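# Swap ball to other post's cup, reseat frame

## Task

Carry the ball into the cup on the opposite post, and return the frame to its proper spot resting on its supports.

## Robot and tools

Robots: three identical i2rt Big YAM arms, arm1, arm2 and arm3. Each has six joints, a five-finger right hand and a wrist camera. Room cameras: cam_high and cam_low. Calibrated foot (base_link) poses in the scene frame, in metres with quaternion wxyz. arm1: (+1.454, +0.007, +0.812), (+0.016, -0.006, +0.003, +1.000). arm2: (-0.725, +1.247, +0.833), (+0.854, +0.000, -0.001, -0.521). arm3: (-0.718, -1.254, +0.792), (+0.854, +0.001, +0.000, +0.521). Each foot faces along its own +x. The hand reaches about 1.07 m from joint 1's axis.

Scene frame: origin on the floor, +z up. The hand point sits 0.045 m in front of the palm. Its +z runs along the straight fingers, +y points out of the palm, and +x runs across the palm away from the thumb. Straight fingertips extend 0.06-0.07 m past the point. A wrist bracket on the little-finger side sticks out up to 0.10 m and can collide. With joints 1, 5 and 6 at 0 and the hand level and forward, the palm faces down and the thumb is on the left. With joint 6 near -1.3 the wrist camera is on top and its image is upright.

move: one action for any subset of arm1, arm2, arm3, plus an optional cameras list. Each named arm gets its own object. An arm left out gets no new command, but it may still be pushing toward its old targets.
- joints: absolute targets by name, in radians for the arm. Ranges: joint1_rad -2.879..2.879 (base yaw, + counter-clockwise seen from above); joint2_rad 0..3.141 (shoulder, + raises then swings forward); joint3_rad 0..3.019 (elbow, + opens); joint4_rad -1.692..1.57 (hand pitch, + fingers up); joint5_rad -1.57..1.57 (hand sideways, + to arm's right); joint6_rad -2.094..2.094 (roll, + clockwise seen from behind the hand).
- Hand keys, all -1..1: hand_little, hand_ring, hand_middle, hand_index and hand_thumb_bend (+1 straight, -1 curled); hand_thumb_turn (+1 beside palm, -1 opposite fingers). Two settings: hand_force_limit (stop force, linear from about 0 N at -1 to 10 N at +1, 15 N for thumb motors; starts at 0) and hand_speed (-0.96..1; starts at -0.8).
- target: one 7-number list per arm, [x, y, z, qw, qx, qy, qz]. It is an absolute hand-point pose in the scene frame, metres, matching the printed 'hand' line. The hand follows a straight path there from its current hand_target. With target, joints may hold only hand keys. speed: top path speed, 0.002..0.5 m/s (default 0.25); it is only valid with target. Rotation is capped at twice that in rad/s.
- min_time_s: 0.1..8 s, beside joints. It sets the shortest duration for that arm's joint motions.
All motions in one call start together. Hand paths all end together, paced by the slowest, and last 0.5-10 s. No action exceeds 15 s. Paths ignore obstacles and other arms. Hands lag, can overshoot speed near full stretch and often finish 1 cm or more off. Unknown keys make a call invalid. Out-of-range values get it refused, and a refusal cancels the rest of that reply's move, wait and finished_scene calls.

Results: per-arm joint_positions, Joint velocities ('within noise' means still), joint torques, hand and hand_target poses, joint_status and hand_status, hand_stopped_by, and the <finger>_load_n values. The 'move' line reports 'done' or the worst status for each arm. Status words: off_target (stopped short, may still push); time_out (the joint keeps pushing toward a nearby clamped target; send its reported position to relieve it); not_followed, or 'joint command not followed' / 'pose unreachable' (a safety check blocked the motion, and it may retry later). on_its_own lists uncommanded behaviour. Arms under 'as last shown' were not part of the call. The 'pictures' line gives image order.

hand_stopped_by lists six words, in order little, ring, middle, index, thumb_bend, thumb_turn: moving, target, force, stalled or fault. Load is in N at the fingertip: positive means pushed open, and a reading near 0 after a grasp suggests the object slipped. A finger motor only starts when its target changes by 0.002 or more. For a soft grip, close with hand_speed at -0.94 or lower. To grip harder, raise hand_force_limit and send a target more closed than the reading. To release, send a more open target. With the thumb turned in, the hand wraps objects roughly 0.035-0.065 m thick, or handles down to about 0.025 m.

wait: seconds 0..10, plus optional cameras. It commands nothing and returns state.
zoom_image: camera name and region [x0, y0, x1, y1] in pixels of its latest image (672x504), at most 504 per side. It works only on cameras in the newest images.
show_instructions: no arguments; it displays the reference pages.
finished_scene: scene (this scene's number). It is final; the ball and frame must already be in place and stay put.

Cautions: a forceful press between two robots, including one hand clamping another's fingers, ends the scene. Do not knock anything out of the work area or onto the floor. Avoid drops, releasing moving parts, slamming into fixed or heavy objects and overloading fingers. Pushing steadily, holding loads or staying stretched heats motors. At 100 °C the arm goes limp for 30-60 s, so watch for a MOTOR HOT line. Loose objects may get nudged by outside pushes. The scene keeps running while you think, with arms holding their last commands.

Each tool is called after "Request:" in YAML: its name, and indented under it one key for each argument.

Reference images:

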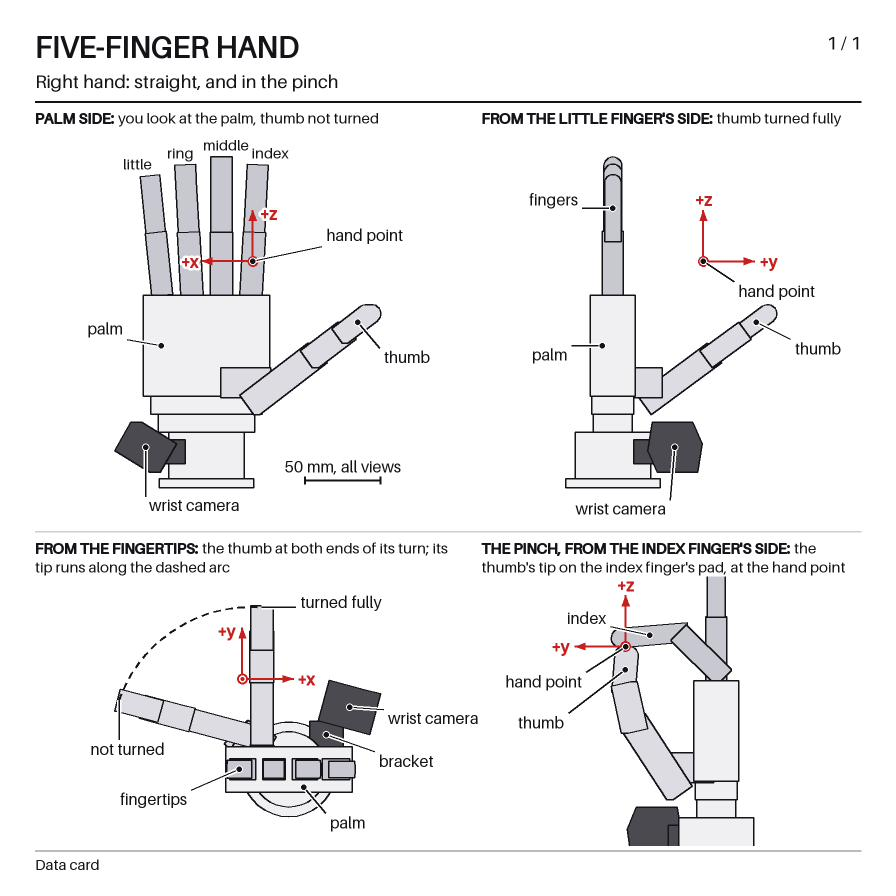

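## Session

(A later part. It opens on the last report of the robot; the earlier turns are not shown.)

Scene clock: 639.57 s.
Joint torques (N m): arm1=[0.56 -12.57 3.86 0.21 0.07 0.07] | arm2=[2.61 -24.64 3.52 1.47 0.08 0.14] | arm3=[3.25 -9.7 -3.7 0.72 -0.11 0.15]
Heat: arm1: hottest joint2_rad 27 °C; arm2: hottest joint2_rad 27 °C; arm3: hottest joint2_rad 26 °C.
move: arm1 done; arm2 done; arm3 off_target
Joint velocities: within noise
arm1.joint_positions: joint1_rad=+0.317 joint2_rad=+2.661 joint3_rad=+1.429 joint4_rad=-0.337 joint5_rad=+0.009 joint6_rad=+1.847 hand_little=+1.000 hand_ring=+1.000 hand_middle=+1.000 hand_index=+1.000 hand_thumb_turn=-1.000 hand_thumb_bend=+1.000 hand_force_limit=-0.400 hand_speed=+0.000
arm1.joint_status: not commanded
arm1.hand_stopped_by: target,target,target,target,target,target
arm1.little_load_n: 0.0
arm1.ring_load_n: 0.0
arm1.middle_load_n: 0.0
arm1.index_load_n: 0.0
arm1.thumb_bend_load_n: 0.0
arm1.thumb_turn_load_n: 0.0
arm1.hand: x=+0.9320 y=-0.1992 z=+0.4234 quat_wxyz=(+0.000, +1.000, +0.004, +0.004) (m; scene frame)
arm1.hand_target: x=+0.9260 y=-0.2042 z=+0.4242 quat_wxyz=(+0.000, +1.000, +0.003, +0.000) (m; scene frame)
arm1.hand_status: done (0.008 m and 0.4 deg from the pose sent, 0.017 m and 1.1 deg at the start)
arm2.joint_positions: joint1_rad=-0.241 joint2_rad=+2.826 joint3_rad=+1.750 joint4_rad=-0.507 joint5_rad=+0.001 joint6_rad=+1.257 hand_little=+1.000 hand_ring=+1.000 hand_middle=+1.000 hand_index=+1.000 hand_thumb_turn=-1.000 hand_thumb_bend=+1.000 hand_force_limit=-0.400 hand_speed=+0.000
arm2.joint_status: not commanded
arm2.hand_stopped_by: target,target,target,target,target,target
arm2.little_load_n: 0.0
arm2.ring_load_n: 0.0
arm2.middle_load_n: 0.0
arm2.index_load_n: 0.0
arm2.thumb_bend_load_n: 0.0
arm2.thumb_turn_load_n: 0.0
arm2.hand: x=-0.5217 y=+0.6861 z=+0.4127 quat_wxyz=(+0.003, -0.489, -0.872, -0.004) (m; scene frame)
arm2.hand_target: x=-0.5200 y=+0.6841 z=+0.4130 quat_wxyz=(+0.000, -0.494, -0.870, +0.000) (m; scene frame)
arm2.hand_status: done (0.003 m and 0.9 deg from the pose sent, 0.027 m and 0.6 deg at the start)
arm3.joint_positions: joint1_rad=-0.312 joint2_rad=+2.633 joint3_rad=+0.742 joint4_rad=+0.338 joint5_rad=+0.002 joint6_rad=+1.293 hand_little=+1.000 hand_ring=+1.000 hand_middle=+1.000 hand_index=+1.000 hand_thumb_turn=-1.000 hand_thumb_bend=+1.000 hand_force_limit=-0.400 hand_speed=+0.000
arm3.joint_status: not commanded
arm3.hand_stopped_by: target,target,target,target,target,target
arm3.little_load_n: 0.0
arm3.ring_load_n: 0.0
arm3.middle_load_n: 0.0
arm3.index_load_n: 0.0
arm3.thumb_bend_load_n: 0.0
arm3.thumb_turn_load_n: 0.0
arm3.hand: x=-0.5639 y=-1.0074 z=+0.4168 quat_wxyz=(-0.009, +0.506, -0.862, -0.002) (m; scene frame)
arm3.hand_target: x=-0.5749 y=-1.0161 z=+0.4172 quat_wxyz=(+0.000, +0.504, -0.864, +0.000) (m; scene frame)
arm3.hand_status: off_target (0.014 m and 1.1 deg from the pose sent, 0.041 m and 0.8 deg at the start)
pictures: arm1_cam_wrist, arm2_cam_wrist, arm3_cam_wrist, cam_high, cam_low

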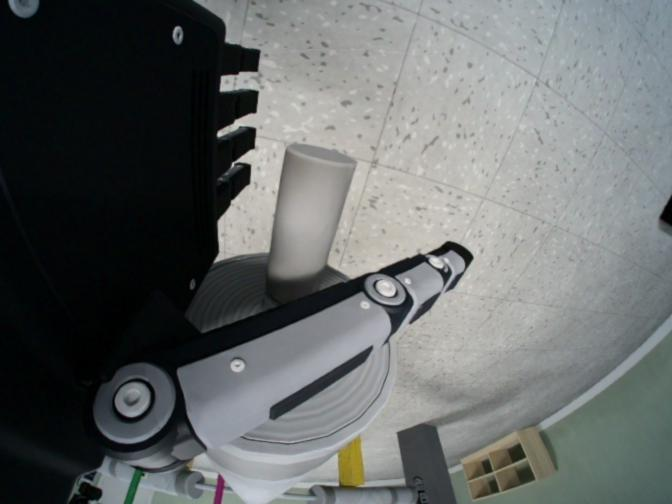

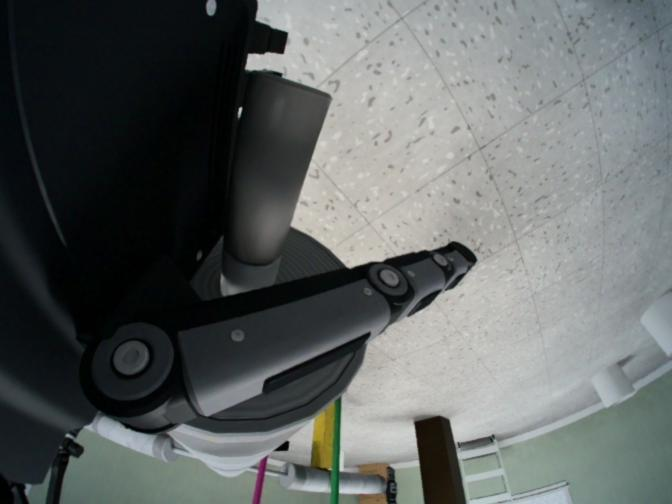

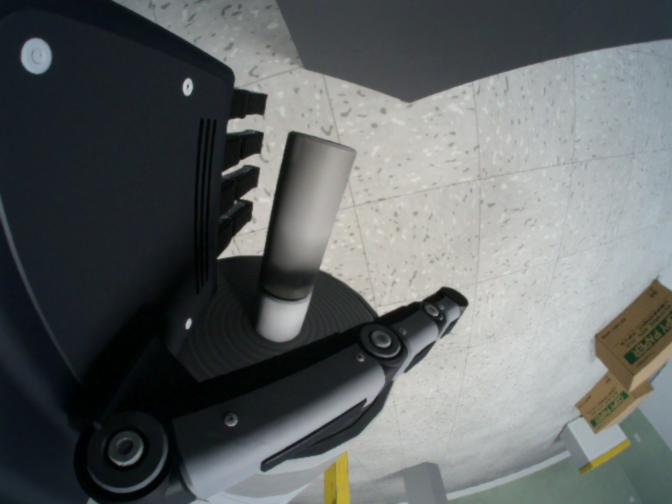

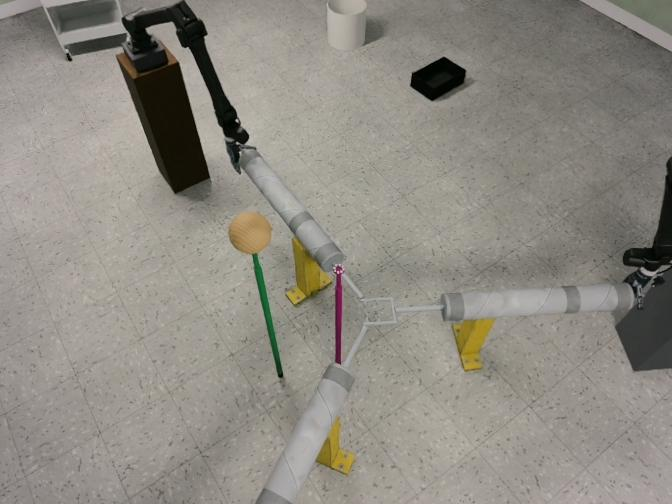

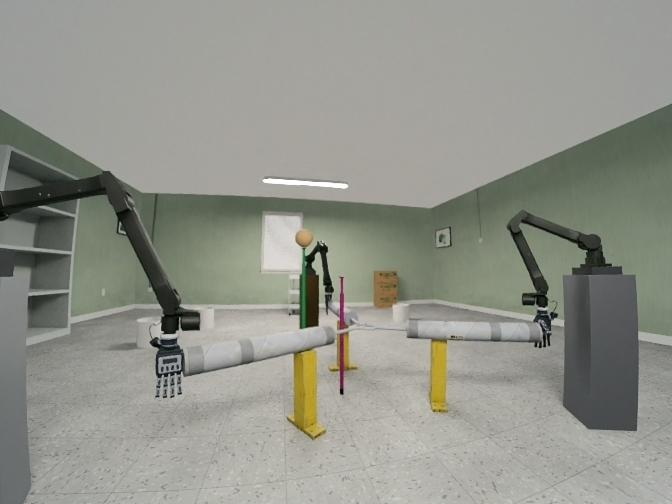

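Request:
move:
  arm1: {"target":[0.918,-0.220,0.424,0,1.0,-0.003,0],"speed":0.08}
  arm3: {"target":[-0.589,-1.008,0.417,0,-0.504,0.8637,0],"speed":0.08}
  cameras: ["arm1_cam_wrist","arm2_cam_wrist","arm3_cam_wrist"]

Scene clock: 653.37 s.
Joint torques (N m): arm1=[0.67 -12.81 4.63 -0.28 0.02 0.09] | arm2=[2.61 -24.64 3.52 1.47 0.09 0.14] | arm3=[3.37 -9.76 -3.79 0.77 -0.12 0.17]
Heat: arm1: hottest joint2_rad 27 °C; arm2: hottest joint2_rad 27 °C; arm3: hottest joint2_rad 27 °C.
move: arm1 off_target; arm3 off_target
Joint velocities: within noise
arm1.joint_positions: joint1_rad=+0.341 joint2_rad=+2.672 joint3_rad=+1.461 joint4_rad=-0.364 joint5_rad=+0.009 joint6_rad=+1.885 hand_little=+1.000 hand_ring=+1.000 hand_middle=+1.000 hand_index=+1.000 hand_thumb_turn=-1.000 hand_thumb_bend=+1.000 hand_force_limit=-0.400 hand_speed=+0.000
arm1.joint_status: not commanded
arm1.hand_stopped_by: target,target,target,target,target,target
arm1.little_load_n: 0.0
arm1.ring_load_n: 0.0
arm1.middle_load_n: 0.0
arm1.index_load_n: 0.0
arm1.thumb_bend_load_n: 0.0
arm1.thumb_turn_load_n: 0.0
arm1.hand: x=+0.9277 y=-0.2127 z=+0.4221 quat_wxyz=(-0.001, +1.000, -0.003, +0.006) (m; scene frame)
arm1.hand_target: x=+0.9183 y=-0.2201 z=+0.4242 quat_wxyz=(+0.000, +1.000, -0.003, +0.000) (m; scene frame)
arm1.hand_status: off_target (0.012 m and 0.7 deg from the pose sent, 0.025 m and 0.9 deg at the start)
arm2: as last shown
arm2.joint_positions: joint1_rad=-0.241 joint2_rad=+2.826 joint3_rad=+1.750 joint4_rad=-0.507 joint5_rad=+0.001 joint6_rad=+1.258 hand_little=+1.000 hand_ring=+1.000 hand_middle=+1.000 hand_index=+1.000 hand_thumb_turn=-1.000 hand_thumb_bend=+1.000 hand_force_limit=-0.400 hand_speed=+0.000
arm2.hand: x=-0.5217 y=+0.6860 z=+0.4127 quat_wxyz=(+0.003, -0.489, -0.872, -0.004) (m; scene frame)
arm2.hand_target: x=-0.5200 y=+0.6841 z=+0.4130 quat_wxyz=(+0.000, -0.494, -0.869, +0.000) (m; scene frame)
arm3.joint_positions: joint1_rad=-0.251 joint2_rad=+2.637 joint3_rad=+0.735 joint4_rad=+0.349 joint5_rad=+0.002 joint6_rad=+1.354 hand_little=+1.000 hand_ring=+1.000 hand_middle=+1.000 hand_index=+1.000 hand_thumb_turn=-1.000 hand_thumb_bend=+1.000 hand_force_limit=-0.400 hand_speed=+0.000
arm3.joint_status: not commanded
arm3.hand_stopped_by: target,target,target,target,target,target
arm3.little_load_n: 0.0
arm3.ring_load_n: 0.0
arm3.middle_load_n: 0.0
arm3.index_load_n: 0.0
arm3.thumb_bend_load_n: 0.0
arm3.thumb_turn_load_n: 0.0
arm3.hand: x=-0.5780 y=-0.9984 z=+0.4166 quat_wxyz=(-0.009, +0.506, -0.863, -0.003) (m; scene frame)
arm3.hand_target: x=-0.5888 y=-1.0080 z=+0.4171 quat_wxyz=(+0.000, +0.504, -0.864, +0.000) (m; scene frame)
arm3.hand_status: off_target (0.015 m and 1.1 deg from the pose sent, 0.025 m and 1.1 deg at the start)
pictures: arm1_cam_wrist, arm2_cam_wrist, arm3_cam_wrist

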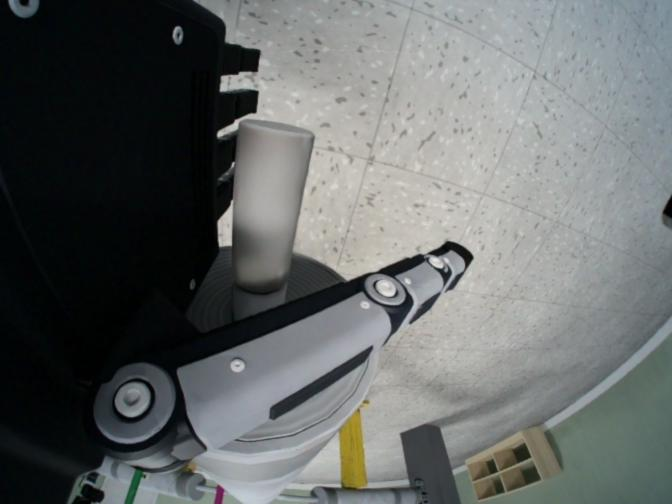

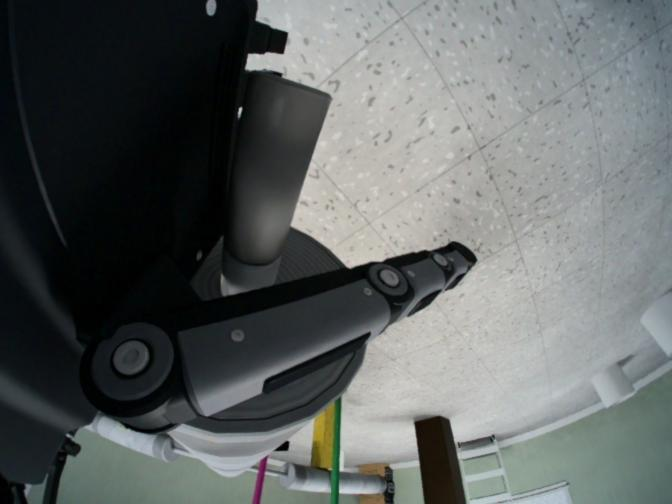

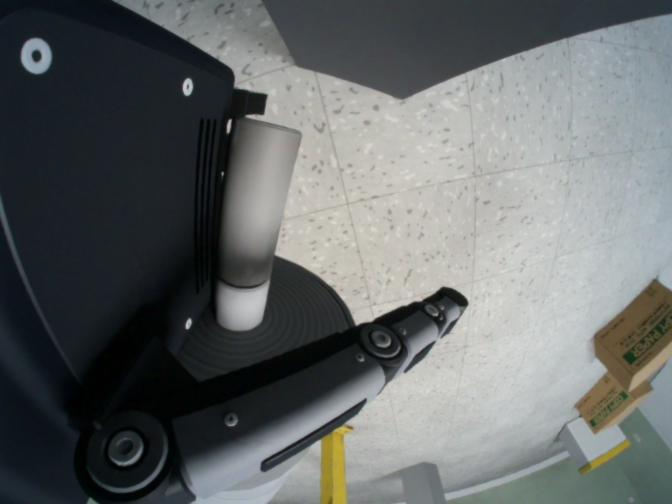

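Request:
move:
  arm1: {"joints":{"hand_speed":-0.8,"hand_force_limit":-0.6,"hand_index":0.1,"hand_middle":0.1,"hand_ring":0.1}}
  arm2: {"joints":{"hand_speed":-0.8,"hand_force_limit":-0.6,"hand_index":0.1,"hand_middle":0.1,"hand_ring":0.1}}
  arm3: {"joints":{"hand_speed":-0.8,"hand_force_limit":-0.6,"hand_index":0.1,"hand_middle":0.1,"hand_ring":0.1}}
  cameras: ["arm1_cam_wrist","arm2_cam_wrist","arm3_cam_wrist"]

Scene clock: 665.63 s.
Joint torques (N m): arm1=[0.85 -12.98 4.53 -0.16 0 0.01] | arm2=[2.61 -24.59 3.54 1.47 0.07 0.13] | arm3=[3.31 -9.82 -3.78 0.79 -0.12 0.16]
Heat: arm1: hottest joint2_rad 27 °C; arm2: hottest joint2_rad 27 °C; arm3: hottest joint2_rad 27 °C.
move: arm1 done; arm2 done; arm3 done
Joint velocities: within noise
arm1.joint_positions: joint1_rad=+0.341 joint2_rad=+2.672 joint3_rad=+1.461 joint4_rad=-0.364 joint5_rad=+0.009 joint6_rad=+1.886 hand_little=+1.000 hand_ring=+0.100 hand_middle=+0.100 hand_index=+0.100 hand_thumb_turn=-1.000 hand_thumb_bend=+1.000 hand_force_limit=-0.600 hand_speed=-0.800
arm1.joint_status: all done
arm1.hand_stopped_by: target,target,target,target,target,target
arm1.little_load_n: 0.0
arm1.ring_load_n: 0.0
arm1.middle_load_n: 0.0
arm1.index_load_n: 0.0
arm1.thumb_bend_load_n: 0.0
arm1.thumb_turn_load_n: 0.0
arm1.hand: x=+0.9276 y=-0.2127 z=+0.4221 quat_wxyz=(-0.001, +1.000, -0.003, +0.006) (m; scene frame)
arm1.hand_target: x=+0.9183 y=-0.2200 z=+0.4242 quat_wxyz=(+0.000, +1.000, -0.003, +0.000) (m; scene frame)
arm1.hand_status: not commanded
arm2.joint_positions: joint1_rad=-0.241 joint2_rad=+2.826 joint3_rad=+1.750 joint4_rad=-0.507 joint5_rad=+0.001 joint6_rad=+1.258 hand_little=+1.000 hand_ring=+0.100 hand_middle=+0.100 hand_index=+0.100 hand_thumb_turn=-1.000 hand_thumb_bend=+1.000 hand_force_limit=-0.600 hand_speed=-0.800
arm2.joint_status: all done
arm2.hand_stopped_by: target,target,target,target,target,target
arm2.little_load_n: 0.0
arm2.ring_load_n: 0.0
arm2.middle_load_n: 0.0
arm2.index_load_n: 0.0
arm2.thumb_bend_load_n: 0.0
arm2.thumb_turn_load_n: 0.0
arm2.hand: x=-0.5217 y=+0.6860 z=+0.4127 quat_wxyz=(+0.003, -0.490, -0.872, -0.004) (m; scene frame)
arm2.hand_target: x=-0.5200 y=+0.6841 z=+0.4130 quat_wxyz=(+0.000, -0.494, -0.870, +0.000) (m; scene frame)
arm2.hand_status: not commanded
arm3.joint_positions: joint1_rad=-0.251 joint2_rad=+2.637 joint3_rad=+0.735 joint4_rad=+0.349 joint5_rad=+0.002 joint6_rad=+1.356 hand_little=+1.000 hand_ring=+0.100 hand_middle=+0.100 hand_index=+0.100 hand_thumb_turn=-1.000 hand_thumb_bend=+1.000 hand_force_limit=-0.600 hand_speed=-0.800
arm3.joint_status: all done
arm3.hand_stopped_by: target,target,target,target,target,target
arm3.little_load_n: 0.0
arm3.ring_load_n: 0.5
arm3.middle_load_n: 0.0
arm3.index_load_n: 0.0
arm3.thumb_bend_load_n: 0.0
arm3.thumb_turn_load_n: 0.0
arm3.hand: x=-0.5779 y=-0.9984 z=+0.4166 quat_wxyz=(-0.009, +0.505, -0.863, -0.003) (m; scene frame)
arm3.hand_target: x=-0.5888 y=-1.0080 z=+0.4171 quat_wxyz=(+0.000, +0.504, -0.864, +0.000) (m; scene frame)
arm3.hand_status: not commanded
pictures: arm1_cam_wrist, arm2_cam_wrist, arm3_cam_wrist

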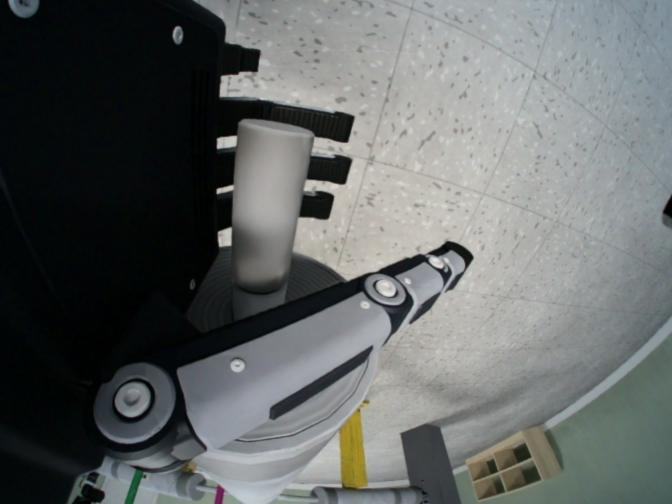

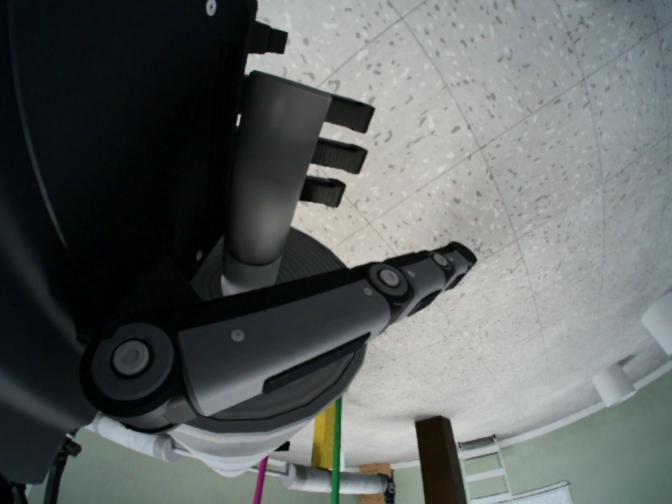

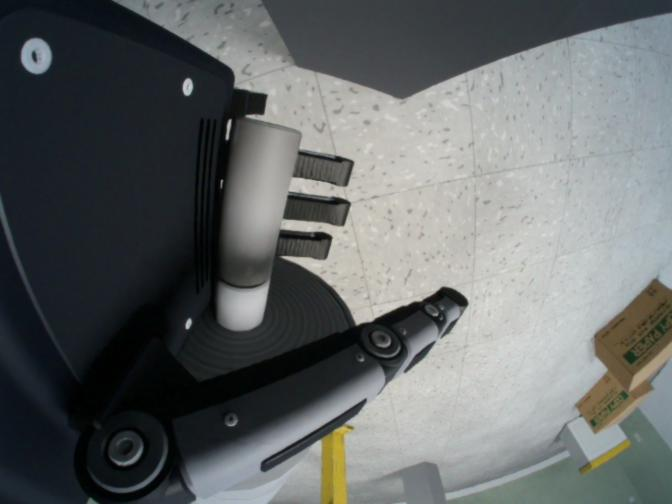

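Request:
move:
  arm1: {"target":[0.912,-0.221,0.424,0,1.0,-0.003,0],"speed":0.05,"joints":{"hand_speed":-0.88,"hand_force_limit":-0.2,"hand_index":-0.9,"hand_middle":-0.9,"hand_ring":-0.9}}
  arm2: {"joints":{"hand_speed":-0.88,"hand_force_limit":-0.2,"hand_index":-0.9,"hand_middle":-0.9,"hand_ring":-0.9}}
  arm3: {"joints":{"hand_speed":-0.88,"hand_force_limit":-0.2,"hand_index":-0.9,"hand_middle":-0.9,"hand_ring":-0.9}}
  cameras: ["arm1_cam_wrist","arm2_cam_wrist","arm3_cam_wrist","cam_high"]

Scene clock: 679.53 s.
Joint torques (N m): arm1=[0.97 -13.63 4.62 -0.05 0.04 0.03] | arm2=[2.67 -24.59 3.51 1.48 0.07 0.13] | arm3=[3.31 -9.76 -3.81 0.79 -0.13 0.15]
Heat: arm1: hottest joint2_rad 27 °C; arm2: hottest joint2_rad 27 °C; arm3: hottest joint2_rad 27 °C.
move: arm1 off_target; arm2 done; arm3 done
Joint velocities: within noise
arm1.joint_positions: joint1_rad=+0.341 joint2_rad=+2.679 joint3_rad=+1.483 joint4_rad=-0.379 joint5_rad=+0.009 joint6_rad=+1.886 hand_little=+1.000 hand_ring=-0.900 hand_middle=-0.900 hand_index=-0.900 hand_thumb_turn=-1.000 hand_thumb_bend=+1.000 hand_force_limit=-0.200 hand_speed=-0.880
arm1.joint_status: all done
arm1.hand_stopped_by: target,target,target,target,target,target
arm1.little_load_n: 0.0
arm1.ring_load_n: 0.5
arm1.middle_load_n: 0.5
arm1.index_load_n: 0.0
arm1.thumb_bend_load_n: 0.0
arm1.thumb_turn_load_n: 0.0
arm1.hand: x=+0.9225 y=-0.2143 z=+0.4210 quat_wxyz=(-0.002, +1.000, -0.004, +0.007) (m; scene frame)
arm1.hand_target: x=+0.9122 y=-0.2211 z=+0.4243 quat_wxyz=(+0.000, +1.000, -0.003, +0.000) (m; scene frame)
arm1.hand_status: off_target (0.013 m and 0.8 deg from the pose sent, 0.018 m and 0.7 deg at the start)
arm2.joint_positions: joint1_rad=-0.241 joint2_rad=+2.826 joint3_rad=+1.750 joint4_rad=-0.507 joint5_rad=+0.001 joint6_rad=+1.258 hand_little=+1.000 hand_ring=-0.900 hand_middle=-0.900 hand_index=-0.900 hand_thumb_turn=-1.000 hand_thumb_bend=+1.000 hand_force_limit=-0.200 hand_speed=-0.880
arm2.joint_status: all done
arm2.hand_stopped_by: target,target,target,target,target,target
arm2.little_load_n: 0.0
arm2.ring_load_n: 0.0
arm2.middle_load_n: 0.0
arm2.index_load_n: 0.0
arm2.thumb_bend_load_n: 0.0
arm2.thumb_turn_load_n: 0.0
arm2.hand: x=-0.5217 y=+0.6860 z=+0.4127 quat_wxyz=(+0.003, -0.490, -0.872, -0.004) (m; scene frame)
arm2.hand_target: x=-0.5200 y=+0.6841 z=+0.4130 quat_wxyz=(+0.000, -0.494, -0.870, +0.000) (m; scene frame)
arm2.hand_status: not commanded
arm3.joint_positions: joint1_rad=-0.251 joint2_rad=+2.637 joint3_rad=+0.735 joint4_rad=+0.349 joint5_rad=+0.002 joint6_rad=+1.356 hand_little=+1.000 hand_ring=-0.900 hand_middle=-0.900 hand_index=-0.900 hand_thumb_turn=-1.000 hand_thumb_bend=+1.000 hand_force_limit=-0.200 hand_speed=-0.880
arm3.joint_status: all done
arm3.hand_stopped_by: target,target,target,target,target,target
arm3.little_load_n: 0.0
arm3.ring_load_n: 0.0
arm3.middle_load_n: 0.0
arm3.index_load_n: 0.0
arm3.thumb_bend_load_n: 0.0
arm3.thumb_turn_load_n: 0.0
arm3.hand: x=-0.5779 y=-0.9984 z=+0.4166 quat_wxyz=(-0.009, +0.505, -0.863, -0.003) (m; scene frame)
arm3.hand_target: x=-0.5888 y=-1.0080 z=+0.4171 quat_wxyz=(+0.000, +0.504, -0.864, +0.000) (m; scene frame)
arm3.hand_status: not commanded
pictures: arm1_cam_wrist, arm2_cam_wrist, arm3_cam_wrist, cam_high

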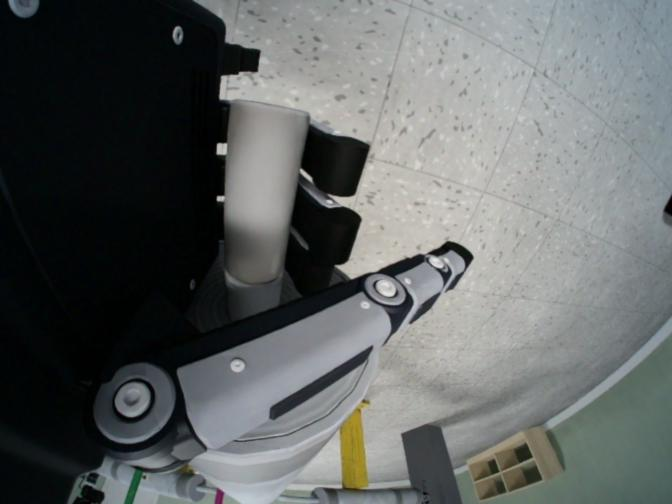

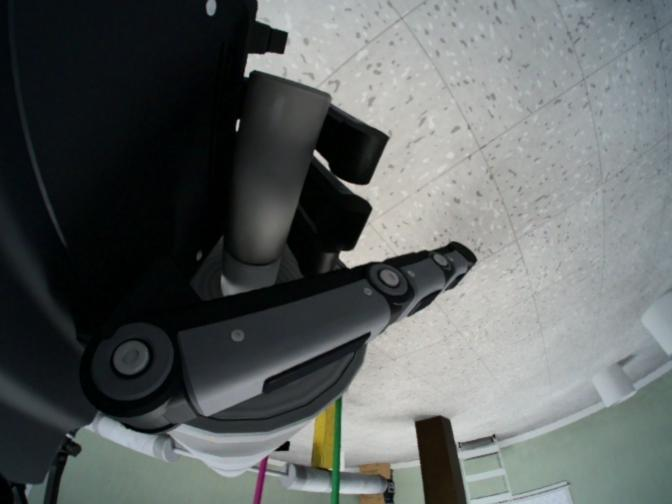

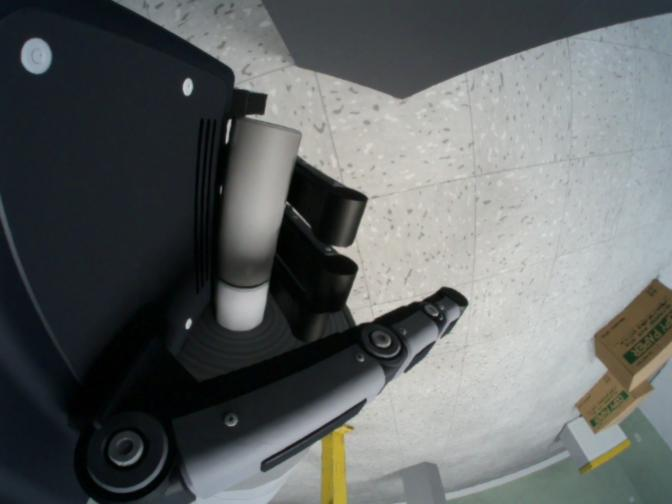

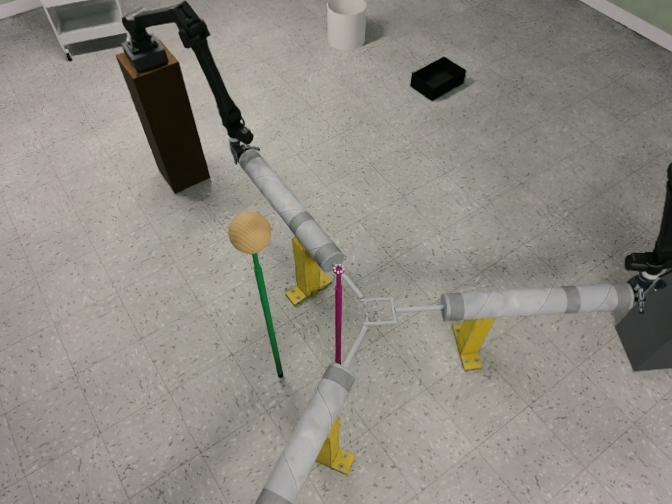

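Request:
move:
  arm1: {"joints":{"hand_speed":-0.7,"hand_force_limit":-0.6,"hand_thumb_bend":0.2}}
  arm2: {"joints":{"hand_speed":-0.7,"hand_force_limit":-0.6,"hand_thumb_bend":0.2}}
  arm3: {"joints":{"hand_speed":-0.7,"hand_force_limit":-0.6,"hand_thumb_bend":0.2}}

Request:
move:
  arm1: {"target":[0.912,-0.221,0.470,0,1.0,-0.003,0],"speed":0.05}
  arm2: {"target":[-0.520,0.684,0.470,0,0.4940,0.8695,0],"speed":0.05}
  arm3: {"target":[-0.589,-1.008,0.470,0,-0.504,0.8637,0],"speed":0.05}
  cameras: ["all"]

Request:
zoom_image:
  camera: "cam_low"
  region: [170, 290, 420, 450]

Scene clock: 700.07 s.
Joint torques (N m): arm1=[0.91 -13.45 4.68 -0.14 0.06 0.01] | arm2=[2.61 -24.53 3.52 1.48 0.07 0.13] | arm3=[3.31 -9.7 -3.81 0.75 -0.14 0.16]
Heat: arm1: hottest joint3_rad 28 °C; arm2: hottest joint2_rad 27 °C; arm3: hottest joint2_rad 27 °C.
move: arm1 off_target; arm2 off_target; arm3 off_target
Joint velocities: within noise
arm1.joint_positions: joint1_rad=+0.341 joint2_rad=+2.679 joint3_rad=+1.483 joint4_rad=-0.379 joint5_rad=+0.009 joint6_rad=+1.886 hand_little=+1.000 hand_ring=-0.900 hand_middle=-0.900 hand_index=-0.900 hand_thumb_turn=-1.000 hand_thumb_bend=+0.519 hand_force_limit=-0.600 hand_speed=-0.700
arm1.joint_status: hand_thumb_bend off_target (ended at +0.519, target +0.200); the others done
arm1.hand_stopped_by: target,target,target,target,force,target
arm1.little_load_n: 0.0
arm1.ring_load_n: 0.5
arm1.middle_load_n: -1.0
arm1.index_load_n: 0.0
arm1.thumb_bend_load_n: 4.5
arm1.thumb_turn_load_n: 1.5
arm1.hand: x=+0.9225 y=-0.2143 z=+0.4210 quat_wxyz=(-0.002, +1.000, -0.004, +0.007) (m; scene frame)
arm1.hand_target: x=+0.9122 y=-0.2211 z=+0.4243 quat_wxyz=(+0.000, +1.000, -0.003, +0.000) (m; scene frame)
arm1.hand_status: not commanded
arm2.joint_positions: joint1_rad=-0.241 joint2_rad=+2.826 joint3_rad=+1.750 joint4_rad=-0.507 joint5_rad=+0.001 joint6_rad=+1.258 hand_little=+1.000 hand_ring=-0.900 hand_middle=-0.900 hand_index=-0.900 hand_thumb_turn=-1.000 hand_thumb_bend=+0.519 hand_force_limit=-0.600 hand_speed=-0.700
arm2.joint_status: hand_thumb_bend off_target (ended at +0.519, target +0.200); the others done
arm2.hand_stopped_by: target,target,target,target,force,target
arm2.little_load_n: 0.0
arm2.ring_load_n: 0.0
arm2.middle_load_n: -0.5
arm2.index_load_n: 0.0
arm2.thumb_bend_load_n: 3.5
arm2.thumb_turn_load_n: 1.0
arm2.hand: x=-0.5217 y=+0.6860 z=+0.4127 quat_wxyz=(+0.003, -0.490, -0.872, -0.004) (m; scene frame)
arm2.hand_target: x=-0.5200 y=+0.6841 z=+0.4130 quat_wxyz=(+0.000, -0.494, -0.870, +0.000) (m; scene frame)
arm2.hand_status: not commanded
arm3.joint_positions: joint1_rad=-0.251 joint2_rad=+2.637 joint3_rad=+0.735 joint4_rad=+0.349 joint5_rad=+0.002 joint6_rad=+1.356 hand_little=+1.000 hand_ring=-0.900 hand_middle=-0.900 hand_index=-0.900 hand_thumb_turn=-1.000 hand_thumb_bend=+0.519 hand_force_limit=-0.600 hand_speed=-0.700
arm3.joint_status: hand_thumb_bend off_target (ended at +0.519, target +0.200); the others done
arm3.hand_stopped_by: target,target,target,target,force,target
arm3.little_load_n: 0.0
arm3.ring_load_n: 0.0
arm3.middle_load_n: -0.5
arm3.index_load_n: 0.0
arm3.thumb_bend_load_n: 3.5
arm3.thumb_turn_load_n: 1.0
arm3.hand: x=-0.5779 y=-0.9984 z=+0.4166 quat_wxyz=(-0.009, +0.505, -0.863, -0.003) (m; scene frame)
arm3.hand_target: x=-0.5888 y=-1.0080 z=+0.4171 quat_wxyz=(+0.000, +0.504, -0.864, +0.000) (m; scene frame)
arm3.hand_status: not commanded
pictures: none

Scene clock: 701.80 s.
Joint torques (N m): arm1=[0.62 -16.62 2.56 -0.42 -0.13 0.05] | arm2=[2.61 -28.75 3.45 0.06 -0.01 0.09] | arm3=[3.31 -12.45 -4.33 -0.06 -0.21 0.14]
Heat: arm1: hottest joint3_rad 27 °C; arm2: hottest joint2_rad 27 °C; arm3: hottest joint2_rad 27 °C.
move: arm1 off_target; arm2 off_target; arm3 off_target
Joint velocities: within noise
arm1.joint_positions: joint1_rad=+0.342 joint2_rad=+2.619 joint3_rad=+1.442 joint4_rad=-0.411 joint5_rad=+0.014 joint6_rad=+1.887 hand_little=+1.000 hand_ring=-0.900 hand_middle=-0.900 hand_index=-0.900 hand_thumb_turn=-1.000 hand_thumb_bend=+0.519 hand_force_limit=-0.600 hand_speed=-0.700
arm1.joint_status: not commanded
arm1.hand_stopped_by: target,target,target,target,force,target
arm1.little_load_n: 0.0
arm1.ring_load_n: 2.0
arm1.middle_load_n: -1.0
arm1.index_load_n: 0.0
arm1.thumb_bend_load_n: 4.5
arm1.thumb_turn_load_n: 1.5
arm1.hand: x=+0.9259 y=-0.2127 z=+0.4449 quat_wxyz=(-0.006, +1.000, -0.003, +0.012) (m; scene frame)
arm1.hand_target: x=+0.9122 y=-0.2210 z=+0.4692 quat_wxyz=(+0.000, +1.000, -0.003, +0.000) (m; scene frame)
arm1.hand_status: off_target (0.030 m and 1.6 deg from the pose sent, 0.051 m and 0.8 deg at the start)
arm2.joint_positions: joint1_rad=-0.241 joint2_rad=+2.744 joint3_rad=+1.646 joint4_rad=-0.507 joint5_rad=+0.002 joint6_rad=+1.263 hand_little=+1.000 hand_ring=-0.900 hand_middle=-0.900 hand_index=-0.900 hand_thumb_turn=-1.000 hand_thumb_bend=+0.520 hand_force_limit=-0.600 hand_speed=-0.700
arm2.joint_status: not commanded
arm2.hand_stopped_by: target,target,target,target,force,target
arm2.little_load_n: 0.0
arm2.ring_load_n: 1.5
arm2.middle_load_n: -0.5
arm2.index_load_n: 0.0
arm2.thumb_bend_load_n: 3.0
arm2.thumb_turn_load_n: 0.5
arm2.hand: x=-0.5263 y=+0.7044 z=+0.4394 quat_wxyz=(+0.011, -0.491, -0.871, -0.012) (m; scene frame)
arm2.hand_target: x=-0.5200 y=+0.6842 z=+0.4690 quat_wxyz=(+0.000, -0.494, -0.869, +0.000) (m; scene frame)
arm2.hand_status: off_target (0.037 m and 1.9 deg from the pose sent, 0.057 m and 0.8 deg at the start)
arm3.joint_positions: joint1_rad=-0.250 joint2_rad=+2.505 joint3_rad=+0.646 joint4_rad=+0.297 joint5_rad=+0.004 joint6_rad=+1.359 hand_little=+1.000 hand_ring=-0.900 hand_middle=-0.900 hand_index=-0.900 hand_thumb_turn=-1.000 hand_thumb_bend=+0.519 hand_force_limit=-0.600 hand_speed=-0.700
arm3.joint_status: not commanded
arm3.hand_stopped_by: target,target,target,target,force,target
arm3.little_load_n: 0.0
arm3.ring_load_n: 0.0
arm3.middle_load_n: -0.5
arm3.index_load_n: 0.5
arm3.thumb_bend_load_n: 3.5
arm3.thumb_turn_load_n: 1.0
arm3.hand: x=-0.5821 y=-1.0034 z=+0.4582 quat_wxyz=(-0.005, +0.505, -0.863, +0.000) (m; scene frame)
arm3.hand_target: x=-0.5890 y=-1.0081 z=+0.4692 quat_wxyz=(+0.000, +0.504, -0.864, +0.000) (m; scene frame)
arm3.hand_status: off_target (0.014 m and 0.5 deg from the pose sent, 0.055 m and 1.1 deg at the start)
pictures: arm1_cam_wrist, arm2_cam_wrist, arm3_cam_wrist, cam_high, cam_low

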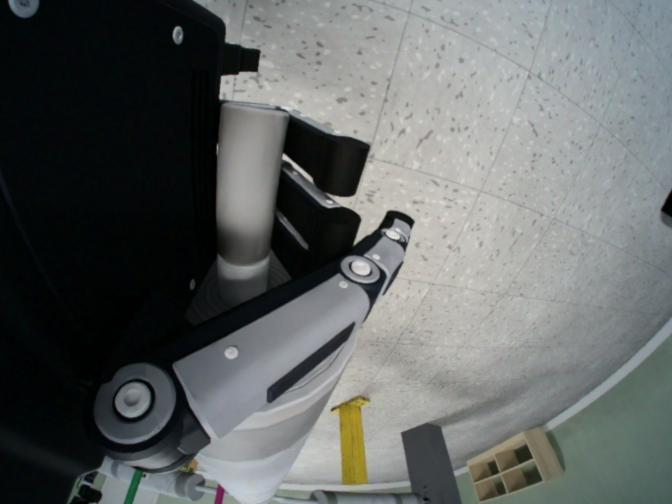

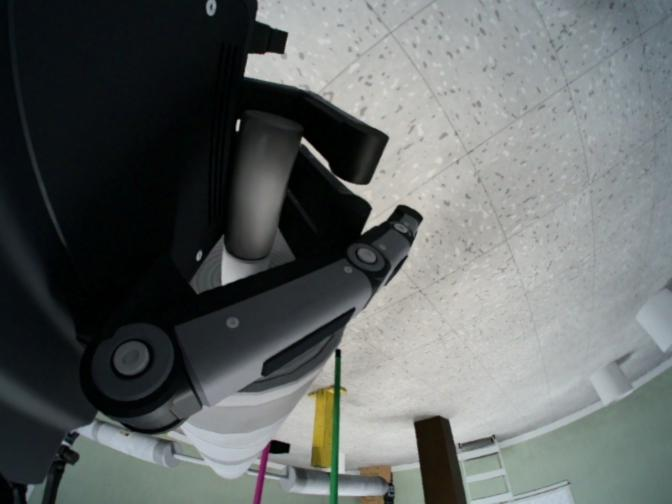

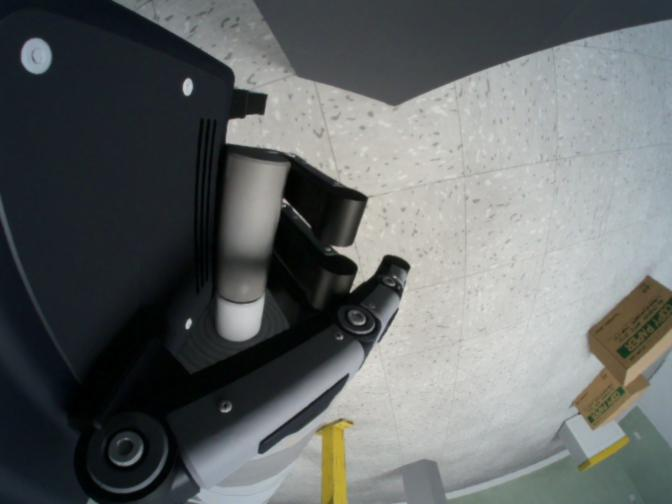

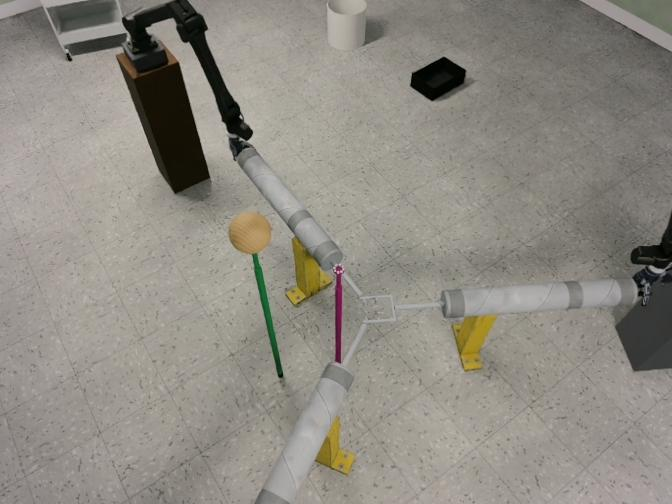

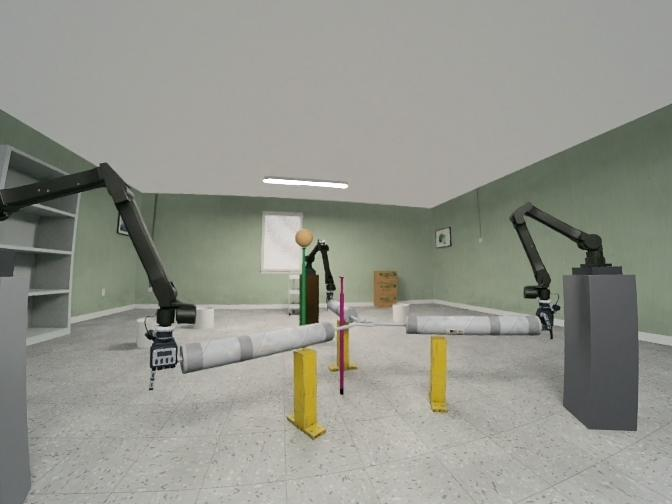

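Scaled by 2.016.

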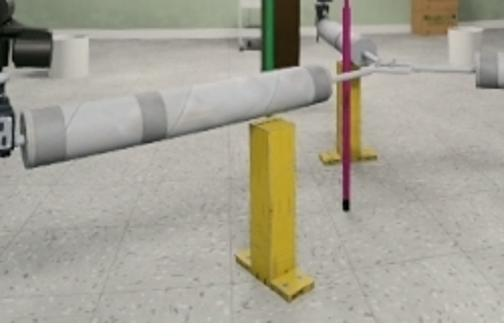

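Request:
move:
  arm1: {"target":[0.930,-0.172,0.580,0,0.9997,0.0244,0],"speed":0.08}
  arm2: {"target":[-0.544,0.658,0.580,0,0.4787,0.8780,0],"speed":0.08}
  arm3: {"target":[-0.522,-1.035,0.573,0,-0.5210,0.8536,0],"speed":0.08}
  cameras: ["all"]

Request:
zoom_image:
  camera: "cam_high"
  region: [330, 240, 450, 340]

Scene clock: 771.73 s.
Joint torques (N m): arm1=[-0.03 -15.56 3.73 -0.31 -0.14 -0.11] | arm2=[1.9 -29.16 4.81 0.1 -0.11 -0.13] | arm3=[1.85 -11.63 -0.23 -0.43 -0.17 -0.09]
Heat: arm1: hottest joint2_rad 28 °C; arm2: hottest joint2_rad 33 °C; arm3: hottest joint2_rad 28 °C.
move: arm1 off_target; arm2 off_target; arm3 done
Joint velocities: within noise
arm1.joint_positions: joint1_rad=+0.276 joint2_rad=+2.331 joint3_rad=+1.226 joint4_rad=-0.497 joint5_rad=+0.013 joint6_rad=+1.764 hand_little=+1.000 hand_ring=-0.900 hand_middle=-0.900 hand_index=-0.900 hand_thumb_turn=-1.000 hand_thumb_bend=+0.519 hand_force_limit=-0.600 hand_speed=-0.700
arm1.joint_status: not commanded
arm1.hand_stopped_by: target,target,target,target,force,target
arm1.little_load_n: 0.0
arm1.ring_load_n: 2.0
arm1.middle_load_n: -1.0
arm1.index_load_n: 0.0
arm1.thumb_bend_load_n: 4.5
arm1.thumb_turn_load_n: 1.5
arm1.hand: x=+0.9484 y=-0.1732 z=+0.5538 quat_wxyz=(-0.006, +0.999, +0.026, +0.020) (m; scene frame)
arm1.hand_target: x=+0.9301 y=-0.1719 z=+0.5793 quat_wxyz=(+0.000, +1.000, +0.024, +0.000) (m; scene frame)
arm1.hand_status: off_target (0.032 m and 2.4 deg from the pose sent, 0.141 m and 3.5 deg at the start)
arm2.joint_positions: joint1_rad=-0.281 joint2_rad=+2.539 joint3_rad=+1.600 joint4_rad=-0.674 joint5_rad=+0.006 joint6_rad=+1.200 hand_little=+1.000 hand_ring=-0.900 hand_middle=-0.900 hand_index=-0.900 hand_thumb_turn=-1.000 hand_thumb_bend=+0.520 hand_force_limit=-0.600 hand_speed=-0.700
arm2.joint_status: not commanded
arm2.hand_stopped_by: target,target,target,target,force,target
arm2.little_load_n: 0.0
arm2.ring_load_n: 1.5
arm2.middle_load_n: -0.5
arm2.index_load_n: 0.0
arm2.thumb_bend_load_n: 3.5
arm2.thumb_turn_load_n: 0.5
arm2.hand: x=-0.5450 y=+0.6768 z=+0.5460 quat_wxyz=(+0.014, -0.482, -0.876, -0.015) (m; scene frame)
arm2.hand_target: x=-0.5439 y=+0.6582 z=+0.5791 quat_wxyz=(+0.000, -0.479, -0.878, +0.000) (m; scene frame)
arm2.hand_status: off_target (0.039 m and 2.4 deg from the pose sent, 0.149 m and 2.5 deg at the start)
arm3.joint_positions: joint1_rad=-0.478 joint2_rad=+2.100 joint3_rad=+0.571 joint4_rad=-0.049 joint5_rad=+0.003 joint6_rad=+1.100 hand_little=+1.000 hand_ring=-0.900 hand_middle=-0.900 hand_index=-0.900 hand_thumb_turn=-1.000 hand_thumb_bend=+0.519 hand_force_limit=-0.600 hand_speed=-0.700
arm3.joint_status: not commanded
arm3.hand_stopped_by: target,target,target,target,force,target
arm3.little_load_n: 0.0
arm3.ring_load_n: 1.0
arm3.middle_load_n: -0.5
arm3.index_load_n: 0.0
arm3.thumb_bend_load_n: 3.5
arm3.thumb_turn_load_n: 1.0
arm3.hand: x=-0.5239 y=-1.0341 z=+0.5646 quat_wxyz=(+0.004, +0.518, -0.856, +0.001) (m; scene frame)
arm3.hand_target: x=-0.5222 y=-1.0350 z=+0.5726 quat_wxyz=(+0.000, +0.521, -0.854, +0.000) (m; scene frame)
arm3.hand_status: done (0.009 m and 0.6 deg from the pose sent, 0.133 m and 2.2 deg at the start)
pictures: arm1_cam_wrist, arm2_cam_wrist, arm3_cam_wrist, cam_high, cam_low

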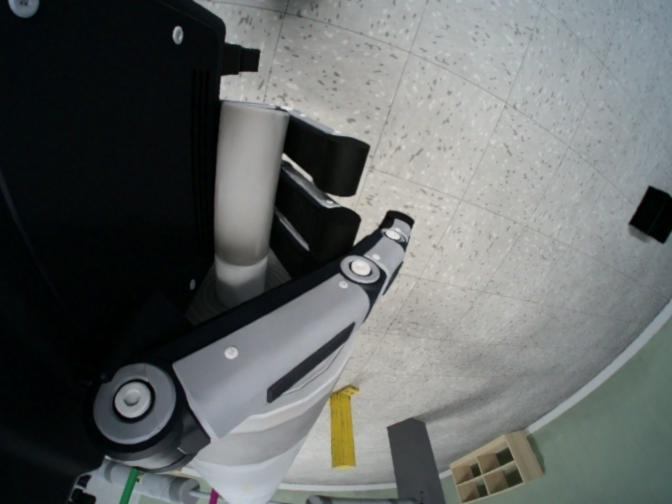

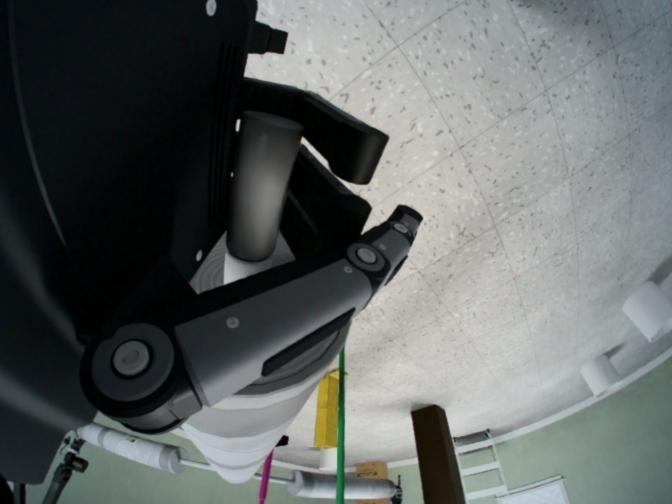

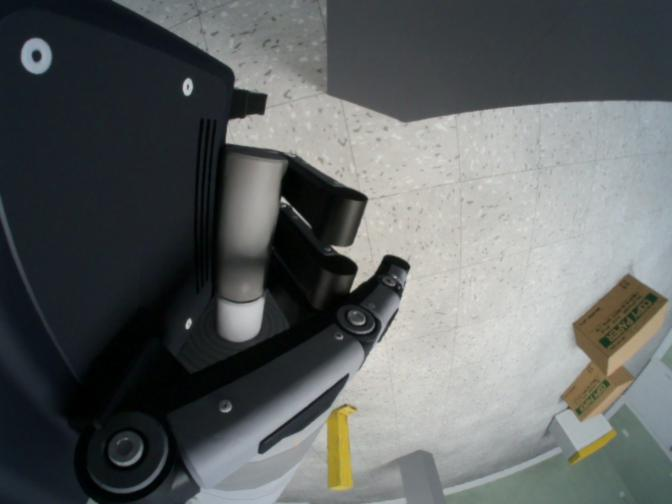

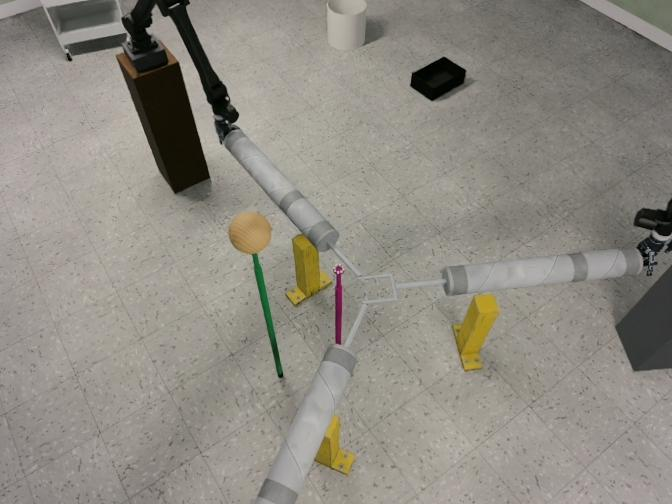

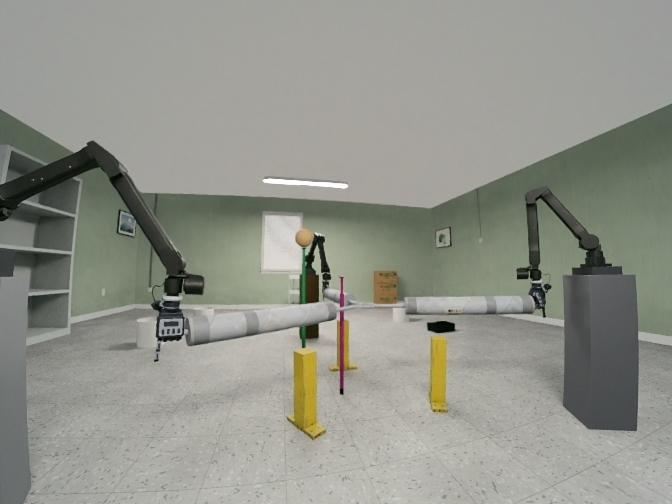

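Scaled by 4.200.

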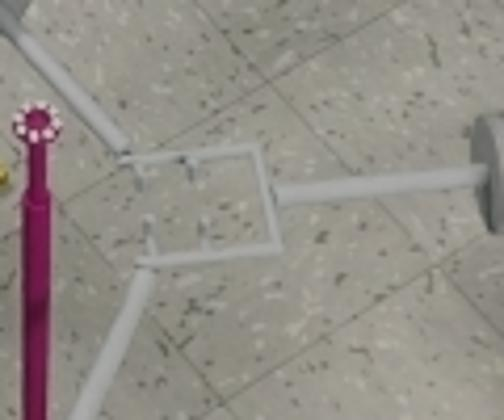

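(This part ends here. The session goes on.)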